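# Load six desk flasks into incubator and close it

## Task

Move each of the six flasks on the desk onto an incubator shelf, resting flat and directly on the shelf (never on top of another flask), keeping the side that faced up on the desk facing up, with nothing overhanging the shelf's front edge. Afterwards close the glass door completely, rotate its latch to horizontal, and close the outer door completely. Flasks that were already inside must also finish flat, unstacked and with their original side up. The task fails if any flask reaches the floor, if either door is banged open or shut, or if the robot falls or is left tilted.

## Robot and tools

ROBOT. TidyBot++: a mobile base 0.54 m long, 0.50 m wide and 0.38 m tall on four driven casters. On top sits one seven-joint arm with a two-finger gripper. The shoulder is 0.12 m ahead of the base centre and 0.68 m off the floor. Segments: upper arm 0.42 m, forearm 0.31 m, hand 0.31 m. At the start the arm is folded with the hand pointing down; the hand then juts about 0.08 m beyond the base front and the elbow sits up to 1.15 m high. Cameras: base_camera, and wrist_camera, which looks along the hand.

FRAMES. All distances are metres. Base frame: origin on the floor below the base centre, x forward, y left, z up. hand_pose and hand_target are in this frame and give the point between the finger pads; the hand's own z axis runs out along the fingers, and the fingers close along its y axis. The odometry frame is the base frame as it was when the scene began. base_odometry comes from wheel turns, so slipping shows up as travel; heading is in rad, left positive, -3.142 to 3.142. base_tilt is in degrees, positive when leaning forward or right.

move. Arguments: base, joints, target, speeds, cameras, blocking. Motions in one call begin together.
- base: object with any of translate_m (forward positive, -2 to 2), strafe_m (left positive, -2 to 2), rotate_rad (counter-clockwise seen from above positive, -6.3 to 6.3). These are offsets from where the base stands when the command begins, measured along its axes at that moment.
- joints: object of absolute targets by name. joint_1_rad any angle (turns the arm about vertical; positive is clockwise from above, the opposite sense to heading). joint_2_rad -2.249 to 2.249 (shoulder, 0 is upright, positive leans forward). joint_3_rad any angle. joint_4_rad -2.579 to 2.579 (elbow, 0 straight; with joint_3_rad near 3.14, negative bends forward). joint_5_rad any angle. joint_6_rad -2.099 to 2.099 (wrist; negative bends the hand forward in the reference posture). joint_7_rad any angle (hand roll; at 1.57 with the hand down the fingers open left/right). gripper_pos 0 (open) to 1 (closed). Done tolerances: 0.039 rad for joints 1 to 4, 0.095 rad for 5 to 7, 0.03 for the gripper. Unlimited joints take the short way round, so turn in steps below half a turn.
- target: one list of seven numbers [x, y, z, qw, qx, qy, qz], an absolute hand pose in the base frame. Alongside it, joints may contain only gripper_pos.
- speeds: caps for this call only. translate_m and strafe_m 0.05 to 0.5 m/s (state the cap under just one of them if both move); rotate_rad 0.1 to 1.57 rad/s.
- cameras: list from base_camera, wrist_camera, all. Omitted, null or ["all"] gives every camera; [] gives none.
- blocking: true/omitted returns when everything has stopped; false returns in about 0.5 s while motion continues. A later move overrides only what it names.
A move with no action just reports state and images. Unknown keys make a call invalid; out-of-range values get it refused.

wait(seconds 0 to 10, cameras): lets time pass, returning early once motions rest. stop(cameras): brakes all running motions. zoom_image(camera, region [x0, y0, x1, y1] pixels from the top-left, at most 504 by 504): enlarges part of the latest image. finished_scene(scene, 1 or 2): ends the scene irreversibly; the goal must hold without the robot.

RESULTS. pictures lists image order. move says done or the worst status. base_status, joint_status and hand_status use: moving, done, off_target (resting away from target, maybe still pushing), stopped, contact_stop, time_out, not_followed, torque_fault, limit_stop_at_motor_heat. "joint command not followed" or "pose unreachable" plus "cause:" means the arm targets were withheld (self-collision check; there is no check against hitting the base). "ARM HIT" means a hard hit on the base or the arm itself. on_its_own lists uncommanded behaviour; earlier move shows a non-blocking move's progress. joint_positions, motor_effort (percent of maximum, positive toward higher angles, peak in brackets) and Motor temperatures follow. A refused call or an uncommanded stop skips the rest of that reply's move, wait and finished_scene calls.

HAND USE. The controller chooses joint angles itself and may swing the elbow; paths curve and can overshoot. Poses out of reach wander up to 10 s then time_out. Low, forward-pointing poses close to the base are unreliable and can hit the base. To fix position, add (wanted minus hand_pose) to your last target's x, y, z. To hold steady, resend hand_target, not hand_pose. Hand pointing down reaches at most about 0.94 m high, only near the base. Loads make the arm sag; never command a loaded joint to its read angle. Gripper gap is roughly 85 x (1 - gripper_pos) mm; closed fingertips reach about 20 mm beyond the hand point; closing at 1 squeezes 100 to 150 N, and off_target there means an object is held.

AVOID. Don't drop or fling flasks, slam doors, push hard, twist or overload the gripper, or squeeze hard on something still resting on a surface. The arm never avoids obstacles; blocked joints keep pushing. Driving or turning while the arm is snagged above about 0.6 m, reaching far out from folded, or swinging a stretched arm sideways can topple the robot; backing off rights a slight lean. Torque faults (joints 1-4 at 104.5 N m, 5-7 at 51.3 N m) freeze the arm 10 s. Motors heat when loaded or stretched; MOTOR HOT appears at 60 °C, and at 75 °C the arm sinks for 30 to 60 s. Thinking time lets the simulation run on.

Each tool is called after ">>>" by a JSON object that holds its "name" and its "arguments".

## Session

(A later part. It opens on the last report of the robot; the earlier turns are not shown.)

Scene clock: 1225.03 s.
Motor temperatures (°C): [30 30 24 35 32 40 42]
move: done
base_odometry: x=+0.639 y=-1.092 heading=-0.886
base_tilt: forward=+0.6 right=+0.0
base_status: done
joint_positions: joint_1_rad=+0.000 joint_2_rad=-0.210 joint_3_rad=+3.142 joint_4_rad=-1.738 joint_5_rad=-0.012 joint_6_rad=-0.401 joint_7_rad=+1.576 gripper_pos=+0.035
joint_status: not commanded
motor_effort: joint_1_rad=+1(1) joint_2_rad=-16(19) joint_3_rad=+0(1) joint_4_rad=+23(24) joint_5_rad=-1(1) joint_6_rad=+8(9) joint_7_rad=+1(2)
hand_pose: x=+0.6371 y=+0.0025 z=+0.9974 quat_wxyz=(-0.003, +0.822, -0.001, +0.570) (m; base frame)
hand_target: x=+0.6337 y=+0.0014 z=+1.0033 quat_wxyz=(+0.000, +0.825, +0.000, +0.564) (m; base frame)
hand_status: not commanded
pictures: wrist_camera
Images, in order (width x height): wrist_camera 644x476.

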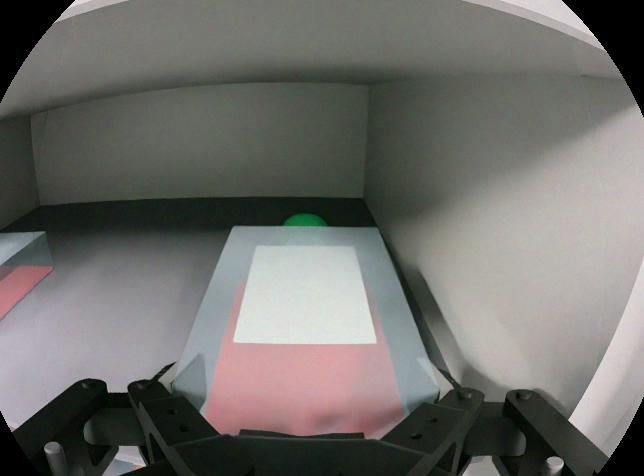

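>>> {"name": "move", "arguments": {"base": {"translate_m":0.05}, "speeds": {"translate_m":0.06}, "cameras": ["wrist_camera"]}}

>>> {"name": "move", "arguments": {"joints": {"joint_2_rad":-0.213,"joint_4_rad":-1.77,"joint_6_rad":-0.43}, "cameras": []}}

>>> {"name": "move", "arguments": {"joints": {"joint_2_rad":-0.213,"joint_4_rad":-1.80,"joint_6_rad":-0.415}, "cameras": ["wrist_camera"]}}

Scene clock: 1230.60 s.
Motor temperatures (°C): [30 30 24 35 32 40 42]
move: done
base_odometry: x=+0.671 y=-1.131 heading=-0.885
base_tilt: forward=+0.6 right=+0.0
base_status: done
joint_positions: joint_1_rad=+0.000 joint_2_rad=-0.210 joint_3_rad=+3.142 joint_4_rad=-1.738 joint_5_rad=-0.012 joint_6_rad=-0.401 joint_7_rad=+1.576 gripper_pos=+0.035
joint_status: not commanded
motor_effort: joint_1_rad=+0(1) joint_2_rad=-16(19) joint_3_rad=+0(1) joint_4_rad=+23(23) joint_5_rad=-1(1) joint_6_rad=+9(9) joint_7_rad=+1(2)
hand_pose: x=+0.6370 y=+0.0025 z=+0.9976 quat_wxyz=(-0.003, +0.822, -0.001, +0.570) (m; base frame)
hand_target: x=+0.6337 y=+0.0014 z=+1.0033 quat_wxyz=(+0.000, +0.825, +0.000, +0.564) (m; base frame)
hand_status: not commanded
pictures: wrist_camera
Images, in order (width x height): wrist_camera 644x476.

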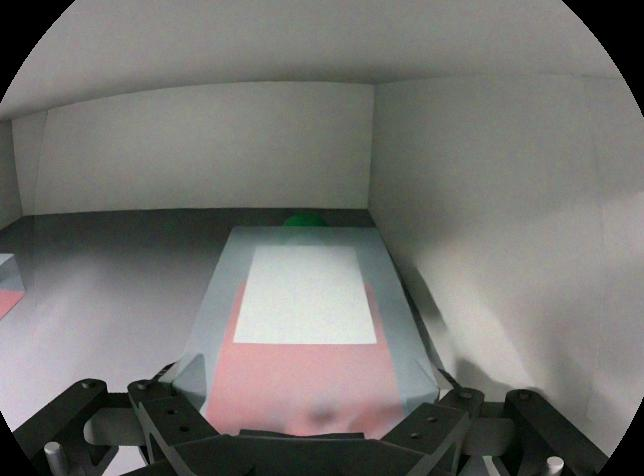

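Scene clock: 1231.37 s.
Motor temperatures (°C): [30 30 24 35 32 40 42]
move: done
base_odometry: x=+0.671 y=-1.131 heading=-0.885
base_tilt: forward=+0.6 right=+0.0
base_status: not commanded
joint_positions: joint_1_rad=+0.000 joint_2_rad=-0.212 joint_3_rad=+3.142 joint_4_rad=-1.772 joint_5_rad=-0.012 joint_6_rad=-0.401 joint_7_rad=+1.576 gripper_pos=+0.035
joint_status: all done
motor_effort: joint_1_rad=+0(1) joint_2_rad=-16(17) joint_3_rad=-1(1) joint_4_rad=+22(23) joint_5_rad=-1(1) joint_6_rad=+7(9) joint_7_rad=+2(2)
hand_pose: x=+0.6329 y=+0.0025 z=+0.9780 quat_wxyz=(-0.003, +0.831, -0.001, +0.557) (m; base frame)
hand_target: x=+0.6291 y=+0.0014 z=+0.9715 quat_wxyz=(+0.000, +0.838, +0.000, +0.546) (m; base frame)
hand_status: not commanded
pictures: none
No camera images: "cameras" was empty.

Scene clock: 1232.00 s.
Motor temperatures (°C): [30 30 24 35 32 40 42]
move: done
base_odometry: x=+0.671 y=-1.131 heading=-0.885
base_tilt: forward=+0.6 right=+0.0
base_status: not commanded
joint_positions: joint_1_rad=+0.000 joint_2_rad=-0.216 joint_3_rad=+3.142 joint_4_rad=-1.777 joint_5_rad=-0.012 joint_6_rad=-0.400 joint_7_rad=+1.576 gripper_pos=+0.035
joint_status: all done
motor_effort: joint_1_rad=+0(1) joint_2_rad=-13(17) joint_3_rad=+0(1) joint_4_rad=+19(23) joint_5_rad=+0(1) joint_6_rad=+5(9) joint_7_rad=+1(2)
hand_pose: x=+0.6310 y=+0.0025 z=+0.9776 quat_wxyz=(-0.003, +0.831, -0.001, +0.557) (m; base frame)
hand_target: x=+0.6272 y=+0.0014 z=+0.9578 quat_wxyz=(+0.000, +0.842, +0.000, +0.539) (m; base frame)
hand_status: not commanded
pictures: wrist_camera
Images, in order (width x height): wrist_camera 644x476.

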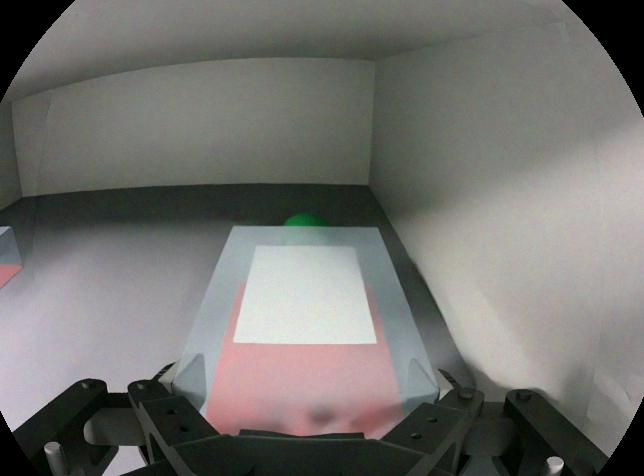

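>>> {"name": "move", "arguments": {"joints": {"joint_2_rad":-0.218,"joint_4_rad":-1.78,"joint_6_rad":-0.40}, "cameras": []}}

>>> {"name": "move", "arguments": {"joints": {"gripper_pos":0.0}, "cameras": []}}

>>> {"name": "move", "arguments": {"base": {"translate_m":-0.14}, "speeds": {"translate_m":0.06}, "cameras": ["wrist_camera"]}}

>>> {"name": "move", "arguments": {"base": {"translate_m":-0.5}, "speeds": {"translate_m":0.25}, "cameras": ["wrist_camera"]}}

>>> {"name": "zoom_image", "arguments": {"camera": "wrist_camera", "region": [80, 60, 460, 360]}}

Scene clock: 1239.37 s.
Motor temperatures (°C): [30 30 24 35 32 40 42]
move: done
base_odometry: x=+0.671 y=-1.131 heading=-0.885
base_tilt: forward=+0.6 right=+0.1
base_status: not commanded
joint_positions: joint_1_rad=+0.000 joint_2_rad=-0.216 joint_3_rad=+3.142 joint_4_rad=-1.777 joint_5_rad=-0.012 joint_6_rad=-0.400 joint_7_rad=+1.576 gripper_pos=+0.035
joint_status: all done
motor_effort: joint_1_rad=+0(1) joint_2_rad=-14(14) joint_3_rad=+1(1) joint_4_rad=+20(21) joint_5_rad=-1(1) joint_6_rad=+6(7) joint_7_rad=+2(2)
hand_pose: x=+0.6310 y=+0.0025 z=+0.9778 quat_wxyz=(-0.003, +0.831, -0.001, +0.557) (m; base frame)
hand_target: x=+0.6301 y=+0.0014 z=+0.9767 quat_wxyz=(+0.000, +0.831, +0.000, +0.556) (m; base frame)
hand_status: not commanded
pictures: none
No camera images: "cameras" was empty.

Scene clock: 1240.13 s.
Motor temperatures (°C): [30 30 24 35 32 40 42]
move: done
base_odometry: x=+0.671 y=-1.131 heading=-0.885
base_tilt: forward=+0.6 right=+0.0
base_status: not commanded
joint_positions: joint_1_rad=+0.000 joint_2_rad=-0.216 joint_3_rad=+3.142 joint_4_rad=-1.781 joint_5_rad=-0.012 joint_6_rad=-0.400 joint_7_rad=+1.576 gripper_pos=+0.000
joint_status: all done
motor_effort: joint_1_rad=+0(1) joint_2_rad=-15(16) joint_3_rad=+0(1) joint_4_rad=+22(23) joint_5_rad=-1(1) joint_6_rad=+7(8) joint_7_rad=+1(2)
hand_pose: x=+0.6305 y=+0.0025 z=+0.9751 quat_wxyz=(-0.003, +0.832, -0.001, +0.555) (m; base frame)
hand_target: x=+0.6301 y=+0.0014 z=+0.9767 quat_wxyz=(+0.000, +0.831, +0.000, +0.556) (m; base frame)
hand_status: not commanded
pictures: none
No camera images: "cameras" was empty.

Scene clock: 1242.97 s.
Motor temperatures (°C): [30 30 24 35 32 40 42]
move: done
base_odometry: x=+0.583 y=-1.022 heading=-0.885
base_tilt: forward=+0.6 right=+0.0
base_status: done
joint_positions: joint_1_rad=+0.000 joint_2_rad=-0.220 joint_3_rad=+3.142 joint_4_rad=-1.781 joint_5_rad=-0.012 joint_6_rad=-0.400 joint_7_rad=+1.576 gripper_pos=+0.000
joint_status: not commanded
motor_effort: joint_1_rad=+1(1) joint_2_rad=-15(18) joint_3_rad=+1(1) joint_4_rad=+22(22) joint_5_rad=-1(1) joint_6_rad=+8(8) joint_7_rad=+1(2)
hand_pose: x=+0.6294 y=+0.0025 z=+0.9770 quat_wxyz=(-0.003, +0.831, -0.001, +0.556) (m; base frame)
hand_target: x=+0.6301 y=+0.0014 z=+0.9767 quat_wxyz=(+0.000, +0.831, +0.000, +0.556) (m; base frame)
hand_status: not commanded
pictures: wrist_camera
Images, in order (width x height): wrist_camera 644x476.

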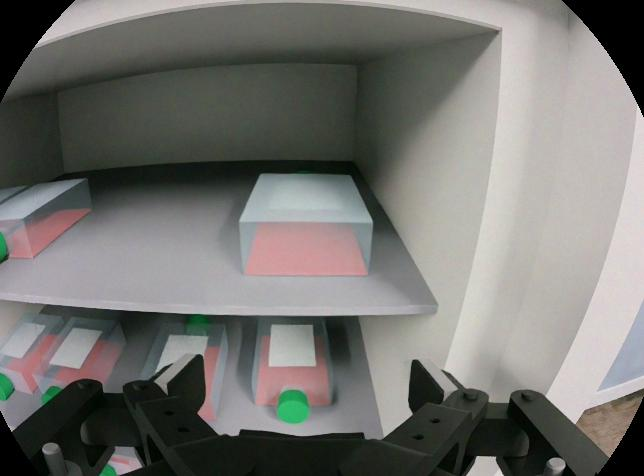

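Scene clock: 1245.87 s.
Motor temperatures (°C): [30 30 24 35 32 40 42]
move: done
base_odometry: x=+0.266 y=-0.635 heading=-0.885
base_tilt: forward=+0.5 right=+0.0
base_status: done
joint_positions: joint_1_rad=+0.000 joint_2_rad=-0.223 joint_3_rad=+3.142 joint_4_rad=-1.781 joint_5_rad=-0.012 joint_6_rad=-0.400 joint_7_rad=+1.576 gripper_pos=+0.000
joint_status: not commanded
motor_effort: joint_1_rad=+0(1) joint_2_rad=-14(19) joint_3_rad=+0(1) joint_4_rad=+22(23) joint_5_rad=-1(1) joint_6_rad=+7(8) joint_7_rad=+1(2)
hand_pose: x=+0.6285 y=+0.0025 z=+0.9784 quat_wxyz=(-0.003, +0.830, -0.001, +0.558) (m; base frame)
hand_target: x=+0.6301 y=+0.0014 z=+0.9767 quat_wxyz=(+0.000, +0.831, +0.000, +0.556) (m; base frame)
hand_status: not commanded
pictures: wrist_camera
Images, in order (width x height): wrist_camera 644x476.

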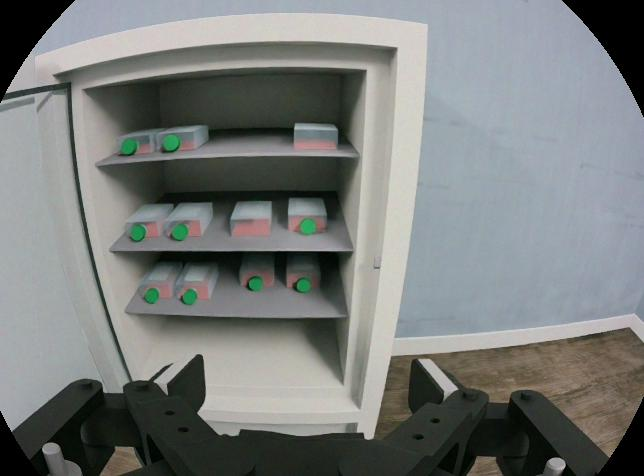

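Scaled by 1.326.

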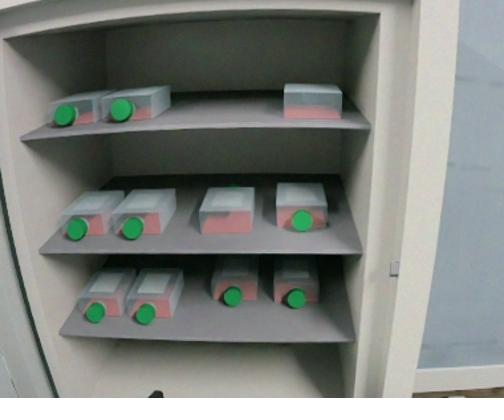

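>>> {"name": "move", "arguments": {"base": {"translate_m":-0.56}, "speeds": {"translate_m":0.3}, "cameras": []}}

>>> {"name": "move", "arguments": {"base": {"strafe_m":1.25}, "speeds": {"strafe_m":0.4}, "joints": {"joint_2_rad":-0.215,"joint_4_rad":-1.82,"joint_6_rad":-0.346}, "cameras": []}}

>>> {"name": "move", "arguments": {"base": {"rotate_rad":2.357}, "cameras": []}}

>>> {"name": "move", "arguments": {"base": {"translate_m":0.1,"strafe_m":-0.19}, "cameras": ["wrist_camera"]}}

>>> {"name": "zoom_image", "arguments": {"camera": "wrist_camera", "region": [220, 120, 400, 250]}}

Scene clock: 1269.23 s.
Motor temperatures (°C): [30 30 24 35 32 40 42]
move: done
base_odometry: x=-0.088 y=-0.201 heading=-0.885
base_tilt: forward=+0.5 right=+0.0
base_status: done
joint_positions: joint_1_rad=+0.000 joint_2_rad=-0.223 joint_3_rad=+3.142 joint_4_rad=-1.781 joint_5_rad=-0.012 joint_6_rad=-0.400 joint_7_rad=+1.576 gripper_pos=+0.000
joint_status: not commanded
motor_effort: joint_1_rad=+0(1) joint_2_rad=-15(18) joint_3_rad=+0(1) joint_4_rad=+21(22) joint_5_rad=-1(1) joint_6_rad=+8(8) joint_7_rad=+1(2)
hand_pose: x=+0.6284 y=+0.0025 z=+0.9786 quat_wxyz=(-0.003, +0.830, -0.001, +0.558) (m; base frame)
hand_target: x=+0.6301 y=+0.0014 z=+0.9767 quat_wxyz=(+0.000, +0.831, +0.000, +0.556) (m; base frame)
hand_status: not commanded
pictures: none
No camera images: "cameras" was empty.

Scene clock: 1273.37 s.
Motor temperatures (°C): [30 30 24 35 32 40 42]
move: done
base_odometry: x=+0.879 y=+0.590 heading=-0.885
base_tilt: forward=+0.6 right=+0.0
base_status: done
joint_positions: joint_1_rad=+0.000 joint_2_rad=-0.222 joint_3_rad=+3.142 joint_4_rad=-1.820 joint_5_rad=-0.012 joint_6_rad=-0.374 joint_7_rad=+1.576 gripper_pos=+0.000
joint_status: all done
motor_effort: joint_1_rad=+0(2) joint_2_rad=-15(16) joint_3_rad=+0(4) joint_4_rad=+22(23) joint_5_rad=-1(1) joint_6_rad=+7(8) joint_7_rad=+1(2)
hand_pose: x=+0.6273 y=+0.0024 z=+0.9621 quat_wxyz=(-0.003, +0.834, -0.002, +0.552) (m; base frame)
hand_target: x=+0.6325 y=+0.0014 z=+0.9666 quat_wxyz=(+0.000, +0.828, +0.000, +0.561) (m; base frame)
hand_status: not commanded
pictures: none
No camera images: "cameras" was empty.

Scene clock: 1276.20 s.
Motor temperatures (°C): [30 30 24 35 32 40 42]
move: done
base_odometry: x=+0.879 y=+0.590 heading=+1.472
base_tilt: forward=+0.6 right=+0.0
base_status: done
joint_positions: joint_1_rad=+0.000 joint_2_rad=-0.217 joint_3_rad=+3.142 joint_4_rad=-1.820 joint_5_rad=-0.012 joint_6_rad=-0.374 joint_7_rad=+1.576 gripper_pos=+0.000
joint_status: not commanded
motor_effort: joint_1_rad=+0(2) joint_2_rad=-15(18) joint_3_rad=+0(2) joint_4_rad=+22(22) joint_5_rad=-1(2) joint_6_rad=+8(8) joint_7_rad=+1(2)
hand_pose: x=+0.6286 y=+0.0024 z=+0.9597 quat_wxyz=(-0.003, +0.835, -0.001, +0.550) (m; base frame)
hand_target: x=+0.6325 y=+0.0014 z=+0.9666 quat_wxyz=(+0.000, +0.828, +0.000, +0.561) (m; base frame)
hand_status: not commanded
pictures: none
No camera images: "cameras" was empty.

Scene clock: 1277.90 s.
Motor temperatures (°C): [30 30 24 35 32 40 42]
move: done
base_odometry: x=+1.078 y=+0.671 heading=+1.472
base_tilt: forward=+0.6 right=+0.0
base_status: done
joint_positions: joint_1_rad=+0.000 joint_2_rad=-0.215 joint_3_rad=+3.142 joint_4_rad=-1.820 joint_5_rad=-0.012 joint_6_rad=-0.374 joint_7_rad=+1.576 gripper_pos=+0.000
joint_status: not commanded
motor_effort: joint_1_rad=+0(2) joint_2_rad=-15(17) joint_3_rad=-1(3) joint_4_rad=+21(23) joint_5_rad=-1(2) joint_6_rad=+7(8) joint_7_rad=+1(2)
hand_pose: x=+0.6291 y=+0.0021 z=+0.9589 quat_wxyz=(-0.003, +0.835, -0.002, +0.549) (m; base frame)
hand_target: x=+0.6325 y=+0.0014 z=+0.9666 quat_wxyz=(+0.000, +0.828, +0.000, +0.561) (m; base frame)
hand_status: not commanded
pictures: wrist_camera
Images, in order (width x height): wrist_camera 644x476.

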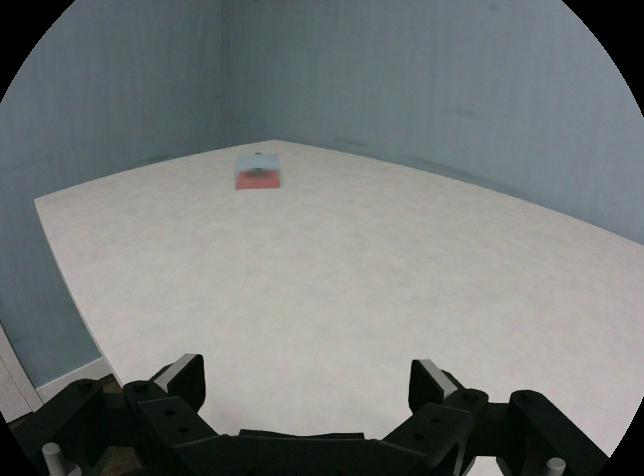

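Scaled by 2.800.

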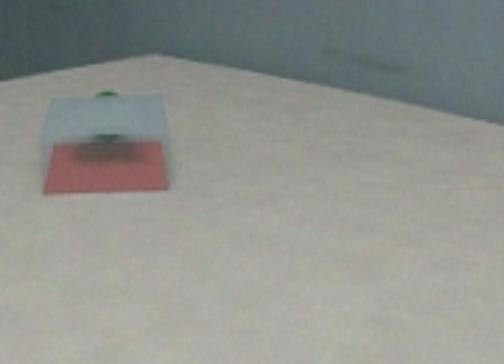

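>>> {"name": "move", "arguments": {"base": {"translate_m":0.02,"strafe_m":0.085}, "cameras": []}}

>>> {"name": "move", "arguments": {"joints": {"joint_2_rad":0.1,"joint_4_rad":-1.6,"joint_6_rad":-0.24}, "cameras": []}}

>>> {"name": "move", "arguments": {"joints": {"joint_2_rad":0.588,"joint_4_rad":-1.02,"joint_6_rad":-0.35}}}

>>> {"name": "zoom_image", "arguments": {"camera": "wrist_camera", "region": [220, 120, 400, 250]}}

Scene clock: 1285.47 s.
Motor temperatures (°C): [30 30 24 35 32 40 42]
move: done
base_odometry: x=+0.996 y=+0.699 heading=+1.472
base_tilt: forward=+0.6 right=+0.0
base_status: done
joint_positions: joint_1_rad=+0.000 joint_2_rad=-0.216 joint_3_rad=+3.142 joint_4_rad=-1.820 joint_5_rad=-0.012 joint_6_rad=-0.374 joint_7_rad=+1.576 gripper_pos=+0.000
joint_status: not commanded
motor_effort: joint_1_rad=+0(2) joint_2_rad=-15(16) joint_3_rad=+0(2) joint_4_rad=+22(22) joint_5_rad=-1(1) joint_6_rad=+7(8) joint_7_rad=+1(2)
hand_pose: x=+0.6288 y=+0.0028 z=+0.9594 quat_wxyz=(-0.004, +0.835, -0.001, +0.550) (m; base frame)
hand_target: x=+0.6325 y=+0.0014 z=+0.9666 quat_wxyz=(+0.000, +0.828, +0.000, +0.561) (m; base frame)
hand_status: not commanded
pictures: none
No camera images: "cameras" was empty.

Scene clock: 1286.87 s.
Motor temperatures (°C): [30 30 24 35 32 40 42]
move: done
base_odometry: x=+0.996 y=+0.699 heading=+1.472
base_tilt: forward=+0.6 right=+0.0
base_status: not commanded
joint_positions: joint_1_rad=+0.000 joint_2_rad=+0.097 joint_3_rad=+3.142 joint_4_rad=-1.629 joint_5_rad=-0.012 joint_6_rad=-0.288 joint_7_rad=+1.576 gripper_pos=+0.000
joint_status: all done
motor_effort: joint_1_rad=+0(1) joint_2_rad=-26(29) joint_3_rad=+0(1) joint_4_rad=+21(23) joint_5_rad=-1(1) joint_6_rad=+7(8) joint_7_rad=+1(2)
hand_pose: x=+0.7516 y=+0.0026 z=+0.9188 quat_wxyz=(-0.003, +0.845, -0.002, +0.535) (m; base frame)
hand_target: x=+0.7631 y=+0.0014 z=+0.9476 quat_wxyz=(+0.000, +0.825, +0.000, +0.565) (m; base frame)
hand_status: not commanded
pictures: none
No camera images: "cameras" was empty.

Scene clock: 1288.70 s.
Motor temperatures (°C): [30 30 24 35 32 40 42]
move: done
base_odometry: x=+0.996 y=+0.699 heading=+1.472
base_tilt: forward=+0.6 right=+0.0
base_status: not commanded
joint_positions: joint_1_rad=+0.000 joint_2_rad=+0.580 joint_3_rad=+3.142 joint_4_rad=-1.049 joint_5_rad=-0.012 joint_6_rad=-0.297 joint_7_rad=+1.576 gripper_pos=+0.000
joint_status: all done
motor_effort: joint_1_rad=+0(1) joint_2_rad=-44(47) joint_3_rad=-1(2) joint_4_rad=+22(24) joint_5_rad=-1(1) joint_6_rad=+8(8) joint_7_rad=+1(2)
hand_pose: x=+0.9553 y=+0.0027 z=+0.9076 quat_wxyz=(-0.003, +0.821, -0.001, +0.571) (m; base frame)
hand_target: x=+0.9548 y=+0.0014 z=+0.9026 quat_wxyz=(+0.000, +0.830, +0.000, +0.558) (m; base frame)
hand_status: not commanded
pictures: base_camera, wrist_camera
Images, in order (width x height): base_camera 644x364, wrist_camera 644x476.

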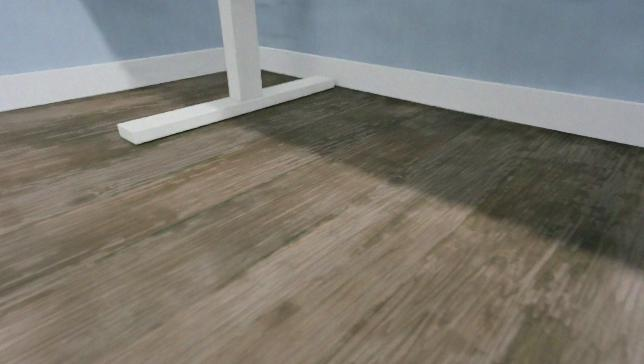

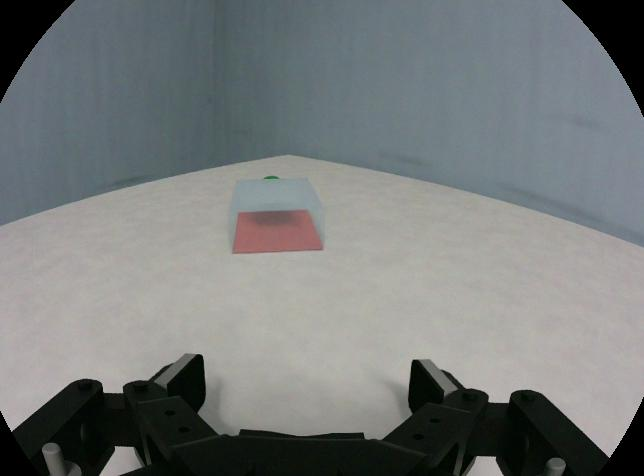

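Scaled by 2.800.

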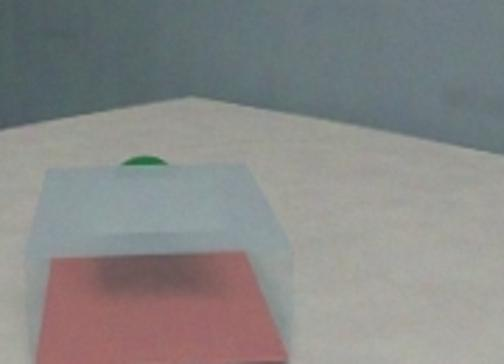

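>>> {"name": "move", "arguments": {"base": {"rotate_rad":0.12}, "speeds": {"rotate_rad":0.4}, "cameras": []}}

>>> {"name": "move", "arguments": {"base": {"strafe_m":-0.12,"translate_m":0.05}, "speeds": {"strafe_m":0.2}, "cameras": ["wrist_camera"]}}

>>> {"name": "zoom_image", "arguments": {"camera": "wrist_camera", "region": [220, 160, 400, 290]}}

Scene clock: 1295.03 s.
Motor temperatures (°C): [30 30 24 35 32 40 42]
move: done
base_odometry: x=+0.996 y=+0.699 heading=+1.593
base_tilt: forward=+0.6 right=+0.0
base_status: done
joint_positions: joint_1_rad=-0.003 joint_2_rad=+0.580 joint_3_rad=+3.138 joint_4_rad=-1.047 joint_5_rad=-0.012 joint_6_rad=-0.297 joint_7_rad=+1.576 gripper_pos=+0.000
joint_status: not commanded
motor_effort: joint_1_rad=+0(7) joint_2_rad=-43(47) joint_3_rad=+0(4) joint_4_rad=+22(23) joint_5_rad=-1(1) joint_6_rad=+7(8) joint_7_rad=+1(2)
hand_pose: x=+0.9554 y=+0.0072 z=+0.9084 quat_wxyz=(-0.006, +0.820, +0.000, +0.572) (m; base frame)
hand_target: x=+0.9548 y=+0.0014 z=+0.9026 quat_wxyz=(+0.000, +0.830, +0.000, +0.558) (m; base frame)
hand_status: not commanded
pictures: none
No camera images: "cameras" was empty.

Scene clock: 1296.47 s.
Motor temperatures (°C): [30 30 24 35 32 40 42]
move: done
base_odometry: x=+1.114 y=+0.752 heading=+1.594
base_tilt: forward=+0.6 right=+0.0
base_status: done
joint_positions: joint_1_rad=+0.002 joint_2_rad=+0.580 joint_3_rad=+3.138 joint_4_rad=-1.046 joint_5_rad=-0.012 joint_6_rad=-0.297 joint_7_rad=+1.576 gripper_pos=+0.000
joint_status: not commanded
motor_effort: joint_1_rad=+0(5) joint_2_rad=-44(47) joint_3_rad=-1(3) joint_4_rad=+22(22) joint_5_rad=-1(1) joint_6_rad=+7(8) joint_7_rad=+1(2)
hand_pose: x=+0.9557 y=+0.0030 z=+0.9088 quat_wxyz=(-0.004, +0.820, -0.002, +0.572) (m; base frame)
hand_target: x=+0.9548 y=+0.0014 z=+0.9026 quat_wxyz=(+0.000, +0.830, +0.000, +0.558) (m; base frame)
hand_status: not commanded
pictures: wrist_camera
Images, in order (width x height): wrist_camera 644x476.

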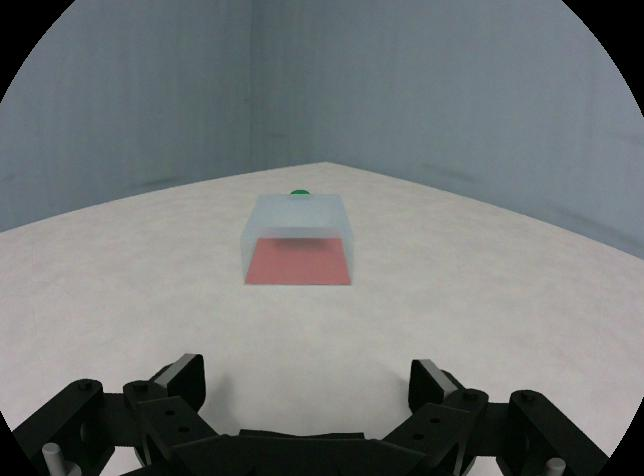

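Scaled by 2.800.

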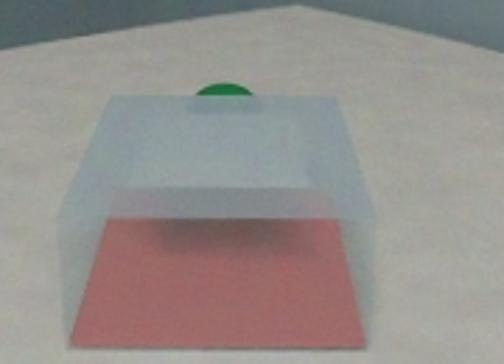

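>>> {"name": "move", "arguments": {"joints": {"joint_2_rad":0.6,"joint_4_rad":-1.05,"joint_6_rad":-0.33}, "cameras": []}}

>>> {"name": "move", "arguments": {"base": {"strafe_m":0.0066,"translate_m":0.1}, "speeds": {"translate_m":0.08}, "cameras": ["wrist_camera"]}}

>>> {"name": "zoom_image", "arguments": {"camera": "wrist_camera", "region": [180, 140, 440, 330]}}

Scene clock: 1303.40 s.
Motor temperatures (°C): [30 31 24 35 32 40 42]
move: done
base_odometry: x=+1.114 y=+0.752 heading=+1.594
base_tilt: forward=+0.6 right=+0.0
base_status: not commanded
joint_positions: joint_1_rad=+0.002 joint_2_rad=+0.584 joint_3_rad=+3.138 joint_4_rad=-1.056 joint_5_rad=-0.012 joint_6_rad=-0.297 joint_7_rad=+1.576 gripper_pos=+0.000
joint_status: all done
motor_effort: joint_1_rad=+0(0) joint_2_rad=-44(45) joint_3_rad=-1(2) joint_4_rad=+22(23) joint_5_rad=-1(1) joint_6_rad=+8(8) joint_7_rad=+1(2)
hand_pose: x=+0.9553 y=+0.0030 z=+0.8995 quat_wxyz=(-0.004, +0.824, -0.002, +0.566) (m; base frame)
hand_target: x=+0.9555 y=+0.0014 z=+0.8803 quat_wxyz=(+0.000, +0.836, +0.000, +0.549) (m; base frame)
hand_status: not commanded
pictures: none
No camera images: "cameras" was empty.

Scene clock: 1305.20 s.
Motor temperatures (°C): [30 31 24 35 32 40 42]
move: done
base_odometry: x=+1.106 y=+0.852 heading=+1.593
base_tilt: forward=+0.6 right=+0.0
base_status: done
joint_positions: joint_1_rad=+0.002 joint_2_rad=+0.589 joint_3_rad=+3.138 joint_4_rad=-1.056 joint_5_rad=-0.012 joint_6_rad=-0.297 joint_7_rad=+1.576 gripper_pos=+0.000
joint_status: not commanded
motor_effort: joint_1_rad=+0(3) joint_2_rad=-44(46) joint_3_rad=-1(2) joint_4_rad=+22(23) joint_5_rad=-1(1) joint_6_rad=+7(8) joint_7_rad=+1(2)
hand_pose: x=+0.9563 y=+0.0031 z=+0.8958 quat_wxyz=(-0.004, +0.825, -0.002, +0.565) (m; base frame)
hand_target: x=+0.9555 y=+0.0014 z=+0.8803 quat_wxyz=(+0.000, +0.836, +0.000, +0.549) (m; base frame)
hand_status: not commanded
pictures: wrist_camera
Images, in order (width x height): wrist_camera 644x476.

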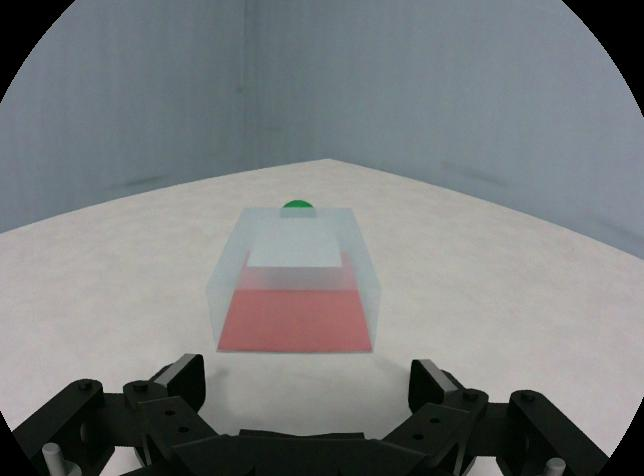

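Scaled by 1.938.

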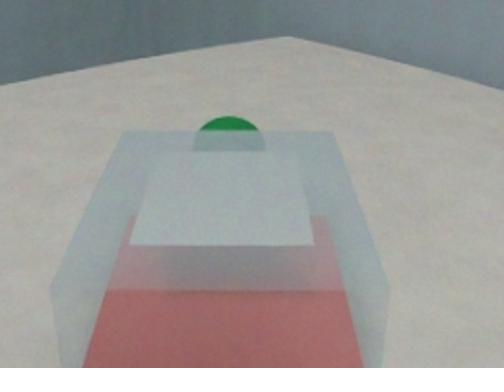

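>>> {"name": "move", "arguments": {"joints": {"joint_2_rad":0.61,"joint_4_rad":-1.08,"joint_6_rad":-0.31}, "cameras": []}}

>>> {"name": "move", "arguments": {"base": {"strafe_m":0.006}, "cameras": ["wrist_camera"]}}

>>> {"name": "zoom_image", "arguments": {"camera": "wrist_camera", "region": [180, 160, 440, 350]}}

Scene clock: 1309.30 s.
Motor temperatures (°C): [30 31 24 35 32 40 42]
move: done
base_odometry: x=+1.106 y=+0.852 heading=+1.593
base_tilt: forward=+0.6 right=+0.0
base_status: not commanded
joint_positions: joint_1_rad=+0.002 joint_2_rad=+0.589 joint_3_rad=+3.138 joint_4_rad=-1.075 joint_5_rad=-0.012 joint_6_rad=-0.296 joint_7_rad=+1.576 gripper_pos=+0.000
joint_status: all done
motor_effort: joint_1_rad=+0(1) joint_2_rad=-41(45) joint_3_rad=-1(2) joint_4_rad=+19(23) joint_5_rad=-1(2) joint_6_rad=+6(8) joint_7_rad=+1(2)
hand_pose: x=+0.9537 y=+0.0031 z=+0.8845 quat_wxyz=(-0.004, +0.830, -0.002, +0.557) (m; base frame)
hand_target: x=+0.9552 y=+0.0014 z=+0.8597 quat_wxyz=(+0.000, +0.841, +0.000, +0.540) (m; base frame)
hand_status: not commanded
pictures: none
No camera images: "cameras" was empty.

Scene clock: 1309.83 s.
Motor temperatures (°C): [30 31 24 35 32 40 42]
move: done
base_odometry: x=+1.100 y=+0.852 heading=+1.593
base_tilt: forward=+0.6 right=+0.0
base_status: done
joint_positions: joint_1_rad=+0.002 joint_2_rad=+0.589 joint_3_rad=+3.138 joint_4_rad=-1.075 joint_5_rad=-0.012 joint_6_rad=-0.296 joint_7_rad=+1.576 gripper_pos=+0.000
joint_status: not commanded
motor_effort: joint_1_rad=+0(3) joint_2_rad=-40(43) joint_3_rad=-1(3) joint_4_rad=+19(21) joint_5_rad=-1(2) joint_6_rad=+6(7) joint_7_rad=+1(1)
hand_pose: x=+0.9537 y=+0.0026 z=+0.8844 quat_wxyz=(-0.004, +0.831, -0.002, +0.557) (m; base frame)
hand_target: x=+0.9552 y=+0.0014 z=+0.8597 quat_wxyz=(+0.000, +0.841, +0.000, +0.540) (m; base frame)
hand_status: not commanded
pictures: wrist_camera
Images, in order (width x height): wrist_camera 644x476.

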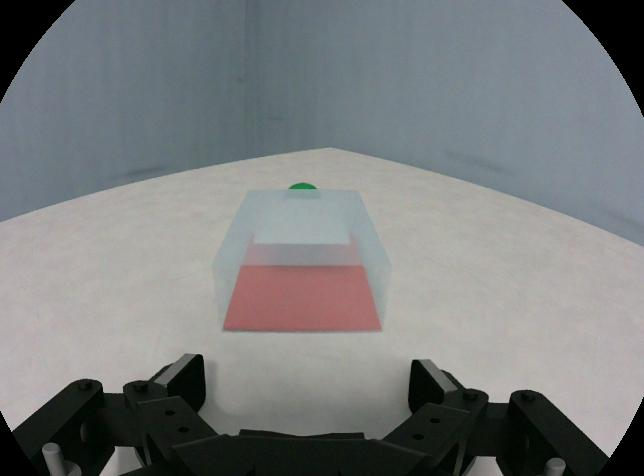

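Scaled by 1.938.

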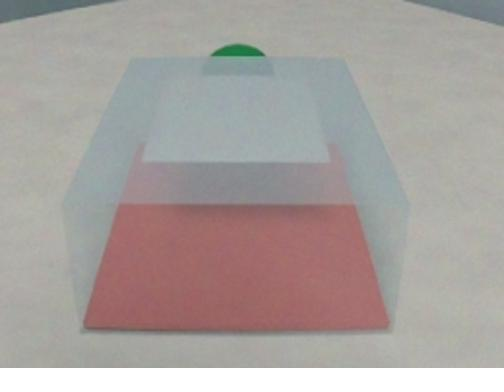

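>>> {"name": "move", "arguments": {"base": {"strafe_m":0.002}, "cameras": ["wrist_camera"]}}

>>> {"name": "zoom_image", "arguments": {"camera": "wrist_camera", "region": [180, 160, 440, 350]}}

Scene clock: 1316.20 s.
Motor temperatures (°C): [30 31 24 35 32 39 42]
move: done
base_odometry: x=+1.098 y=+0.852 heading=+1.593
base_tilt: forward=+0.6 right=+0.0
base_status: done
joint_positions: joint_1_rad=+0.002 joint_2_rad=+0.589 joint_3_rad=+3.138 joint_4_rad=-1.075 joint_5_rad=-0.012 joint_6_rad=-0.296 joint_7_rad=+1.576 gripper_pos=+0.000
joint_status: not commanded
motor_effort: joint_1_rad=+0(4) joint_2_rad=-42(43) joint_3_rad=-1(3) joint_4_rad=+20(21) joint_5_rad=-1(1) joint_6_rad=+6(7) joint_7_rad=+1(2)
hand_pose: x=+0.9537 y=+0.0031 z=+0.8844 quat_wxyz=(-0.004, +0.831, -0.002, +0.557) (m; base frame)
hand_target: x=+0.9552 y=+0.0014 z=+0.8597 quat_wxyz=(+0.000, +0.841, +0.000, +0.540) (m; base frame)
hand_status: not commanded
pictures: wrist_camera
Images, in order (width x height): wrist_camera 644x476.

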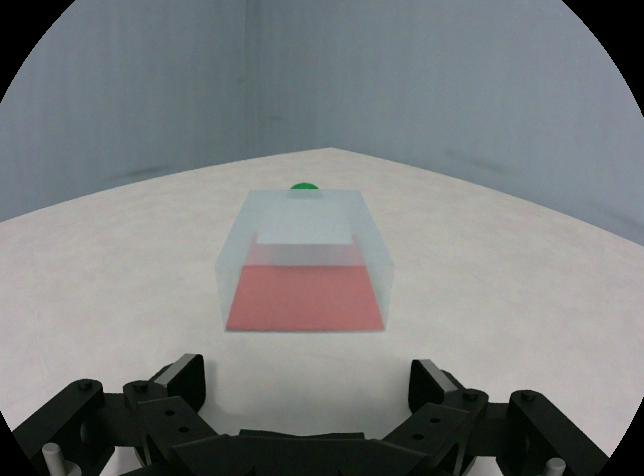

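Scaled by 1.938.

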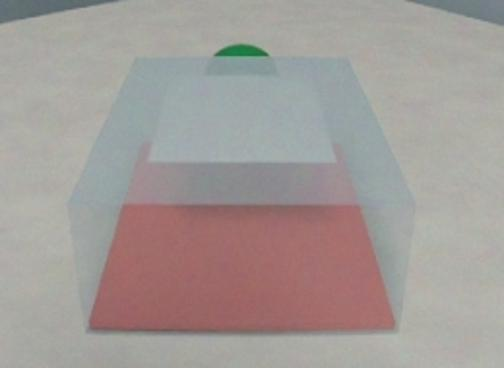

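>>> {"name": "move", "arguments": {"base": {"translate_m":0.03,"strafe_m":0.0003}, "speeds": {"translate_m":0.05}, "cameras": ["wrist_camera"]}}

>>> {"name": "zoom_image", "arguments": {"camera": "wrist_camera", "region": [150, 180, 470, 420]}}

Scene clock: 1320.47 s.
Motor temperatures (°C): [30 31 24 35 32 39 42]
move: done
base_odometry: x=+1.097 y=+0.882 heading=+1.593
base_tilt: forward=+0.6 right=+0.0
base_status: done
joint_positions: joint_1_rad=+0.002 joint_2_rad=+0.589 joint_3_rad=+3.138 joint_4_rad=-1.075 joint_5_rad=-0.012 joint_6_rad=-0.296 joint_7_rad=+1.576 gripper_pos=+0.000
joint_status: not commanded
motor_effort: joint_1_rad=+0(2) joint_2_rad=-42(42) joint_3_rad=-1(2) joint_4_rad=+20(22) joint_5_rad=-2(2) joint_6_rad=+6(7) joint_7_rad=+1(1)
hand_pose: x=+0.9536 y=+0.0030 z=+0.8844 quat_wxyz=(-0.004, +0.831, -0.002, +0.557) (m; base frame)
hand_target: x=+0.9552 y=+0.0014 z=+0.8597 quat_wxyz=(+0.000, +0.841, +0.000, +0.540) (m; base frame)
hand_status: not commanded
pictures: wrist_camera
Images, in order (width x height): wrist_camera 644x476.

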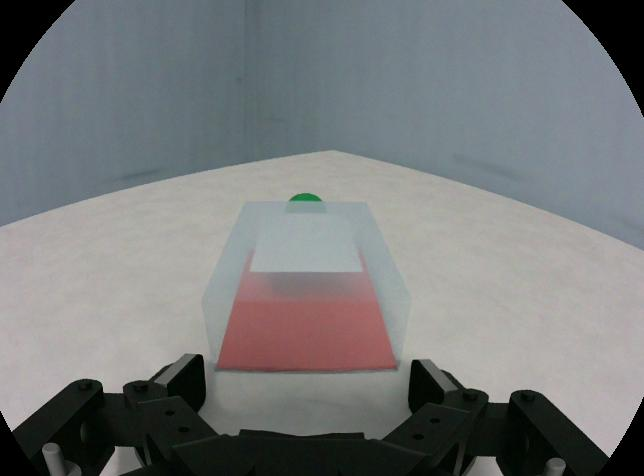

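Scaled by 1.575.

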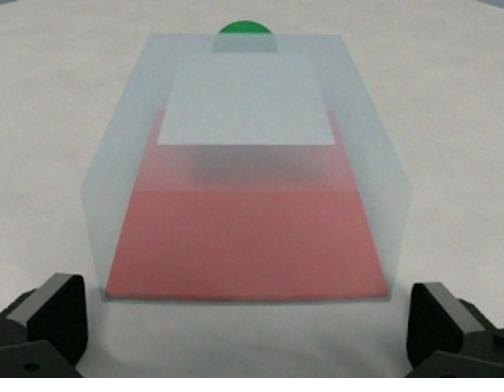

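>>> {"name": "move", "arguments": {"base": {"translate_m":0.025}, "speeds": {"translate_m":0.05}, "cameras": ["wrist_camera"]}}

>>> {"name": "move", "arguments": {"base": {"translate_m":0.022}, "speeds": {"translate_m":0.05}, "cameras": ["wrist_camera"]}}

Scene clock: 1323.90 s.
Motor temperatures (°C): [30 32 24 35 32 39 42]
move: done
base_odometry: x=+1.096 y=+0.907 heading=+1.593
base_tilt: forward=+0.6 right=+0.0
base_status: done
joint_positions: joint_1_rad=+0.002 joint_2_rad=+0.588 joint_3_rad=+3.138 joint_4_rad=-1.075 joint_5_rad=-0.012 joint_6_rad=-0.296 joint_7_rad=+1.576 gripper_pos=+0.000
joint_status: not commanded
motor_effort: joint_1_rad=+0(2) joint_2_rad=-42(43) joint_3_rad=-1(2) joint_4_rad=+20(22) joint_5_rad=-1(2) joint_6_rad=+7(7) joint_7_rad=+1(2)
hand_pose: x=+0.9535 y=+0.0030 z=+0.8844 quat_wxyz=(-0.004, +0.831, -0.002, +0.557) (m; base frame)
hand_target: x=+0.9552 y=+0.0014 z=+0.8597 quat_wxyz=(+0.000, +0.841, +0.000, +0.540) (m; base frame)
hand_status: not commanded
pictures: wrist_camera
Images, in order (width x height): wrist_camera 644x476.

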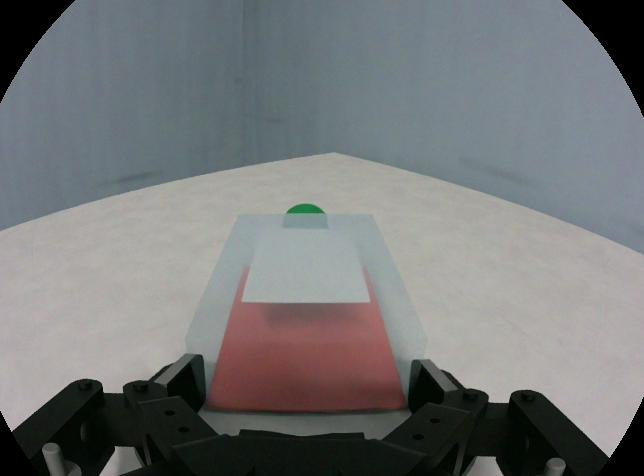

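Scene clock: 1324.83 s.
Motor temperatures (°C): [30 32 24 35 32 39 42]
move: done
base_odometry: x=+1.095 y=+0.929 heading=+1.594
base_tilt: forward=+0.6 right=+0.0
base_status: done
joint_positions: joint_1_rad=+0.002 joint_2_rad=+0.588 joint_3_rad=+3.138 joint_4_rad=-1.076 joint_5_rad=-0.012 joint_6_rad=-0.296 joint_7_rad=+1.576 gripper_pos=+0.000
joint_status: not commanded
motor_effort: joint_1_rad=+0(1) joint_2_rad=-40(44) joint_3_rad=-1(2) joint_4_rad=+19(22) joint_5_rad=-1(2) joint_6_rad=+6(8) joint_7_rad=+1(1)
hand_pose: x=+0.9534 y=+0.0030 z=+0.8843 quat_wxyz=(-0.004, +0.831, -0.002, +0.557) (m; base frame)
hand_target: x=+0.9552 y=+0.0014 z=+0.8597 quat_wxyz=(+0.000, +0.841, +0.000, +0.540) (m; base frame)
hand_status: not commanded
pictures: wrist_camera
Images, in order (width x height): wrist_camera 644x476.

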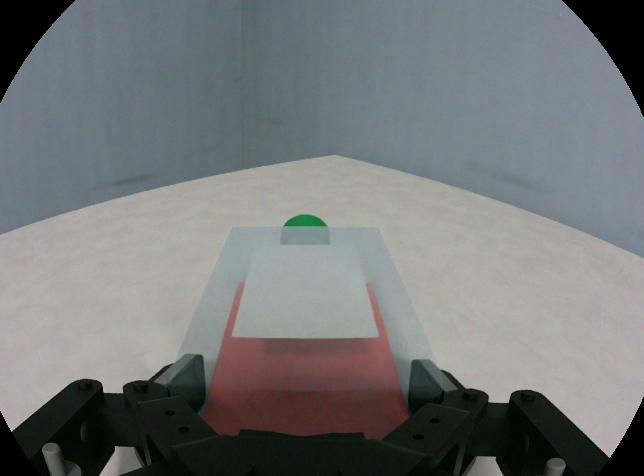

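>>> {"name": "move", "arguments": {"joints": {"gripper_pos":0.3}, "cameras": []}}

>>> {"name": "move", "arguments": {"joints": {"joint_2_rad":0.58,"joint_4_rad":-1.02,"joint_6_rad":-0.35}, "cameras": []}}

>>> {"name": "move", "arguments": {"joints": {"joint_2_rad":0.53,"joint_4_rad":-0.98,"joint_6_rad":-0.39}, "cameras": ["wrist_camera"]}}

Scene clock: 1330.30 s.
Motor temperatures (°C): [30 32 24 35 32 39 42]
move: off_target
base_odometry: x=+1.095 y=+0.929 heading=+1.594
base_tilt: forward=+0.6 right=+0.0
base_status: not commanded
joint_positions: joint_1_rad=+0.002 joint_2_rad=+0.587 joint_3_rad=+3.138 joint_4_rad=-1.076 joint_5_rad=-0.012 joint_6_rad=-0.296 joint_7_rad=+1.576 gripper_pos=+0.034
joint_status: gripper_pos off_target (ended at +0.034, target +0.300)
motor_effort: joint_1_rad=+0(1) joint_2_rad=-40(42) joint_3_rad=-1(2) joint_4_rad=+20(20) joint_5_rad=+0(1) joint_6_rad=+6(7) joint_7_rad=+2(2)
hand_pose: x=+0.9532 y=+0.0030 z=+0.8850 quat_wxyz=(-0.004, +0.830, -0.002, +0.557) (m; base frame)
hand_target: x=+0.9552 y=+0.0014 z=+0.8597 quat_wxyz=(+0.000, +0.841, +0.000, +0.540) (m; base frame)
hand_status: not commanded
pictures: none
No camera images: "cameras" was empty.

Scene clock: 1331.13 s.
Motor temperatures (°C): [30 32 24 35 32 39 42]
move: done
base_odometry: x=+1.095 y=+0.929 heading=+1.594
base_tilt: forward=+0.5 right=+0.0
base_status: not commanded
joint_positions: joint_1_rad=+0.002 joint_2_rad=+0.583 joint_3_rad=+3.138 joint_4_rad=-1.050 joint_5_rad=-0.012 joint_6_rad=-0.319 joint_7_rad=+1.576 gripper_pos=+0.034
joint_status: all done
motor_effort: joint_1_rad=+0(1) joint_2_rad=-45(48) joint_3_rad=-1(2) joint_4_rad=+23(24) joint_5_rad=-1(1) joint_6_rad=+8(10) joint_7_rad=+1(2)
hand_pose: x=+0.9534 y=+0.0031 z=+0.8976 quat_wxyz=(-0.004, +0.828, -0.002, +0.560) (m; base frame)
hand_target: x=+0.9530 y=+0.0014 z=+0.9093 quat_wxyz=(+0.000, +0.828, +0.000, +0.561) (m; base frame)
hand_status: not commanded
pictures: none
No camera images: "cameras" was empty.

Scene clock: 1332.10 s.
Motor temperatures (°C): [30 32 24 35 32 39 42]
move: done
base_odometry: x=+1.095 y=+0.929 heading=+1.594
base_tilt: forward=+0.6 right=+0.0
base_status: not commanded
joint_positions: joint_1_rad=+0.002 joint_2_rad=+0.526 joint_3_rad=+3.138 joint_4_rad=-1.005 joint_5_rad=-0.012 joint_6_rad=-0.347 joint_7_rad=+1.576 gripper_pos=+0.034
joint_status: all done
motor_effort: joint_1_rad=+0(1) joint_2_rad=-43(49) joint_3_rad=-1(2) joint_4_rad=+23(26) joint_5_rad=-1(1) joint_6_rad=+9(9) joint_7_rad=+1(2)
hand_pose: x=+0.9409 y=+0.0032 z=+0.9642 quat_wxyz=(-0.005, +0.807, -0.001, +0.591) (m; base frame)
hand_target: x=+0.9401 y=+0.0014 z=+0.9633 quat_wxyz=(+0.000, +0.813, +0.000, +0.582) (m; base frame)
hand_status: not commanded
pictures: wrist_camera
Images, in order (width x height): wrist_camera 644x476.

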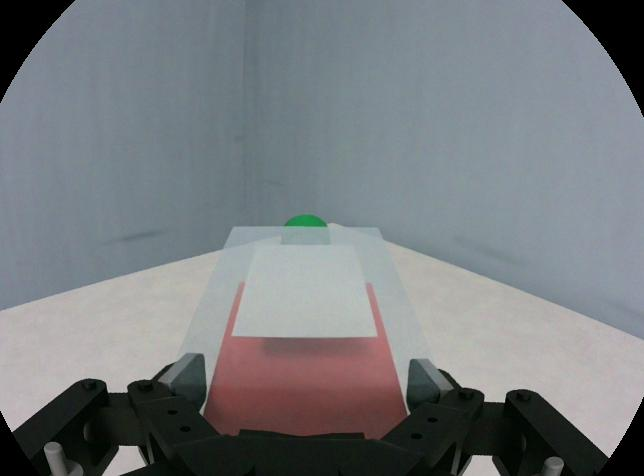

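>>> {"name": "move", "arguments": {"base": {"translate_m":-0.36}, "speeds": {"translate_m":0.2}, "cameras": []}}

>>> {"name": "move", "arguments": {"joints": {"joint_2_rad":0.1,"joint_4_rad":-1.42,"joint_6_rad":-0.42}, "cameras": []}}

>>> {"name": "move", "arguments": {"joints": {"joint_2_rad":-0.215,"joint_4_rad":-1.80,"joint_6_rad":-0.36}, "cameras": ["wrist_camera"]}}

>>> {"name": "move", "arguments": {"base": {"rotate_rad":-2.479}, "speeds": {"rotate_rad":0.7}, "cameras": ["wrist_camera"]}}

Scene clock: 1341.10 s.
Motor temperatures (°C): [30 32 24 35 32 39 42]
move: done
base_odometry: x=+1.103 y=+0.569 heading=+1.594
base_tilt: forward=+0.6 right=+0.1
base_status: done
joint_positions: joint_1_rad=+0.002 joint_2_rad=+0.526 joint_3_rad=+3.138 joint_4_rad=-1.005 joint_5_rad=-0.012 joint_6_rad=-0.347 joint_7_rad=+1.576 gripper_pos=+0.034
joint_status: not commanded
motor_effort: joint_1_rad=+0(3) joint_2_rad=-44(46) joint_3_rad=-1(2) joint_4_rad=+23(24) joint_5_rad=-1(1) joint_6_rad=+9(9) joint_7_rad=+1(2)
hand_pose: x=+0.9411 y=+0.0031 z=+0.9637 quat_wxyz=(-0.005, +0.807, -0.001, +0.590) (m; base frame)
hand_target: x=+0.9401 y=+0.0014 z=+0.9633 quat_wxyz=(+0.000, +0.813, +0.000, +0.582) (m; base frame)
hand_status: not commanded
pictures: none
No camera images: "cameras" was empty.

Scene clock: 1342.87 s.
Motor temperatures (°C): [30 32 24 35 32 39 42]
move: done
base_odometry: x=+1.103 y=+0.569 heading=+1.594
base_tilt: forward=+0.6 right=+0.0
base_status: not commanded
joint_positions: joint_1_rad=+0.002 joint_2_rad=+0.099 joint_3_rad=+3.138 joint_4_rad=-1.419 joint_5_rad=-0.012 joint_6_rad=-0.368 joint_7_rad=+1.576 gripper_pos=+0.034
joint_status: all done
motor_effort: joint_1_rad=+0(1) joint_2_rad=-28(47) joint_3_rad=-1(2) joint_4_rad=+23(24) joint_5_rad=-1(1) joint_6_rad=+8(10) joint_7_rad=+1(2)
hand_pose: x=+0.7706 y=+0.0037 z=+1.0204 quat_wxyz=(-0.004, +0.809, -0.001, +0.587) (m; base frame)
hand_target: x=+0.7653 y=+0.0014 z=+1.0041 quat_wxyz=(+0.000, +0.825, +0.000, +0.565) (m; base frame)
hand_status: not commanded
pictures: none
No camera images: "cameras" was empty.

Scene clock: 1344.40 s.
Motor temperatures (°C): [30 32 24 35 32 39 42]
move: done
base_odometry: x=+1.103 y=+0.569 heading=+1.594
base_tilt: forward=+0.6 right=+0.0
base_status: not commanded
joint_positions: joint_1_rad=+0.002 joint_2_rad=-0.211 joint_3_rad=+3.138 joint_4_rad=-1.799 joint_5_rad=-0.012 joint_6_rad=-0.368 joint_7_rad=+1.576 gripper_pos=+0.034
joint_status: all done
motor_effort: joint_1_rad=+0(1) joint_2_rad=-16(29) joint_3_rad=+1(1) joint_4_rad=+22(24) joint_5_rad=-1(1) joint_6_rad=+8(9) joint_7_rad=+1(2)
hand_pose: x=+0.6338 y=+0.0038 z=+0.9706 quat_wxyz=(-0.004, +0.829, +0.000, +0.558) (m; base frame)
hand_target: x=+0.6333 y=+0.0014 z=+0.9746 quat_wxyz=(+0.000, +0.826, +0.000, +0.563) (m; base frame)
hand_status: not commanded
pictures: wrist_camera
Images, in order (width x height): wrist_camera 644x476.

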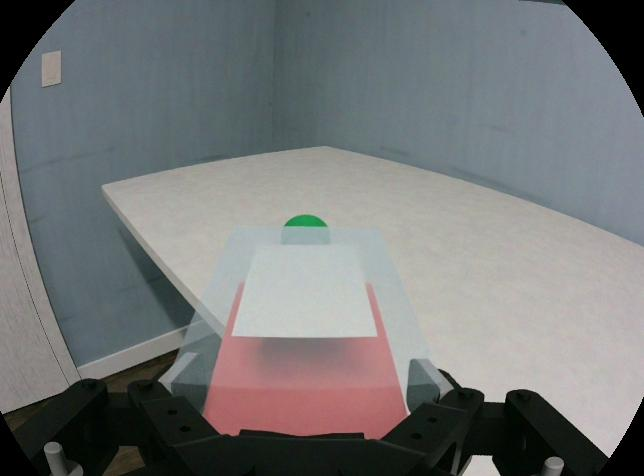

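Scene clock: 1348.70 s.
Motor temperatures (°C): [30 32 24 35 32 39 42]
move: done
base_odometry: x=+1.103 y=+0.569 heading=-0.885
base_tilt: forward=+0.6 right=+0.0
base_status: done
joint_positions: joint_1_rad=+0.001 joint_2_rad=-0.211 joint_3_rad=+3.138 joint_4_rad=-1.799 joint_5_rad=-0.012 joint_6_rad=-0.368 joint_7_rad=+1.576 gripper_pos=+0.034
joint_status: not commanded
motor_effort: joint_1_rad=+0(2) joint_2_rad=-16(17) joint_3_rad=+0(3) joint_4_rad=+23(23) joint_5_rad=-1(1) joint_6_rad=+9(9) joint_7_rad=+1(2)
hand_pose: x=+0.6337 y=+0.0040 z=+0.9704 quat_wxyz=(-0.004, +0.830, +0.000, +0.558) (m; base frame)
hand_target: x=+0.6333 y=+0.0014 z=+0.9746 quat_wxyz=(+0.000, +0.826, +0.000, +0.563) (m; base frame)
hand_status: not commanded
pictures: wrist_camera
Images, in order (width x height): wrist_camera 644x476.

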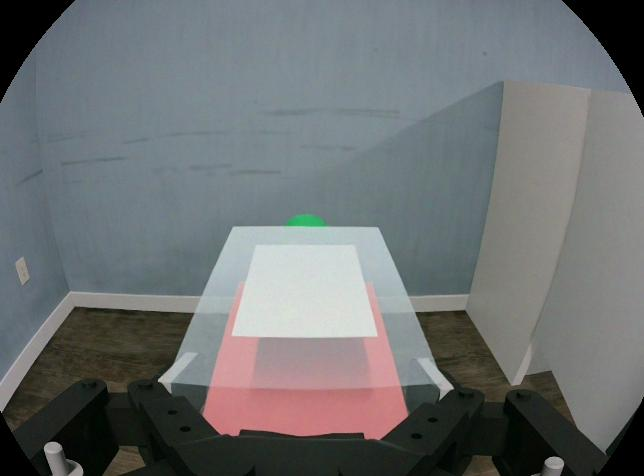

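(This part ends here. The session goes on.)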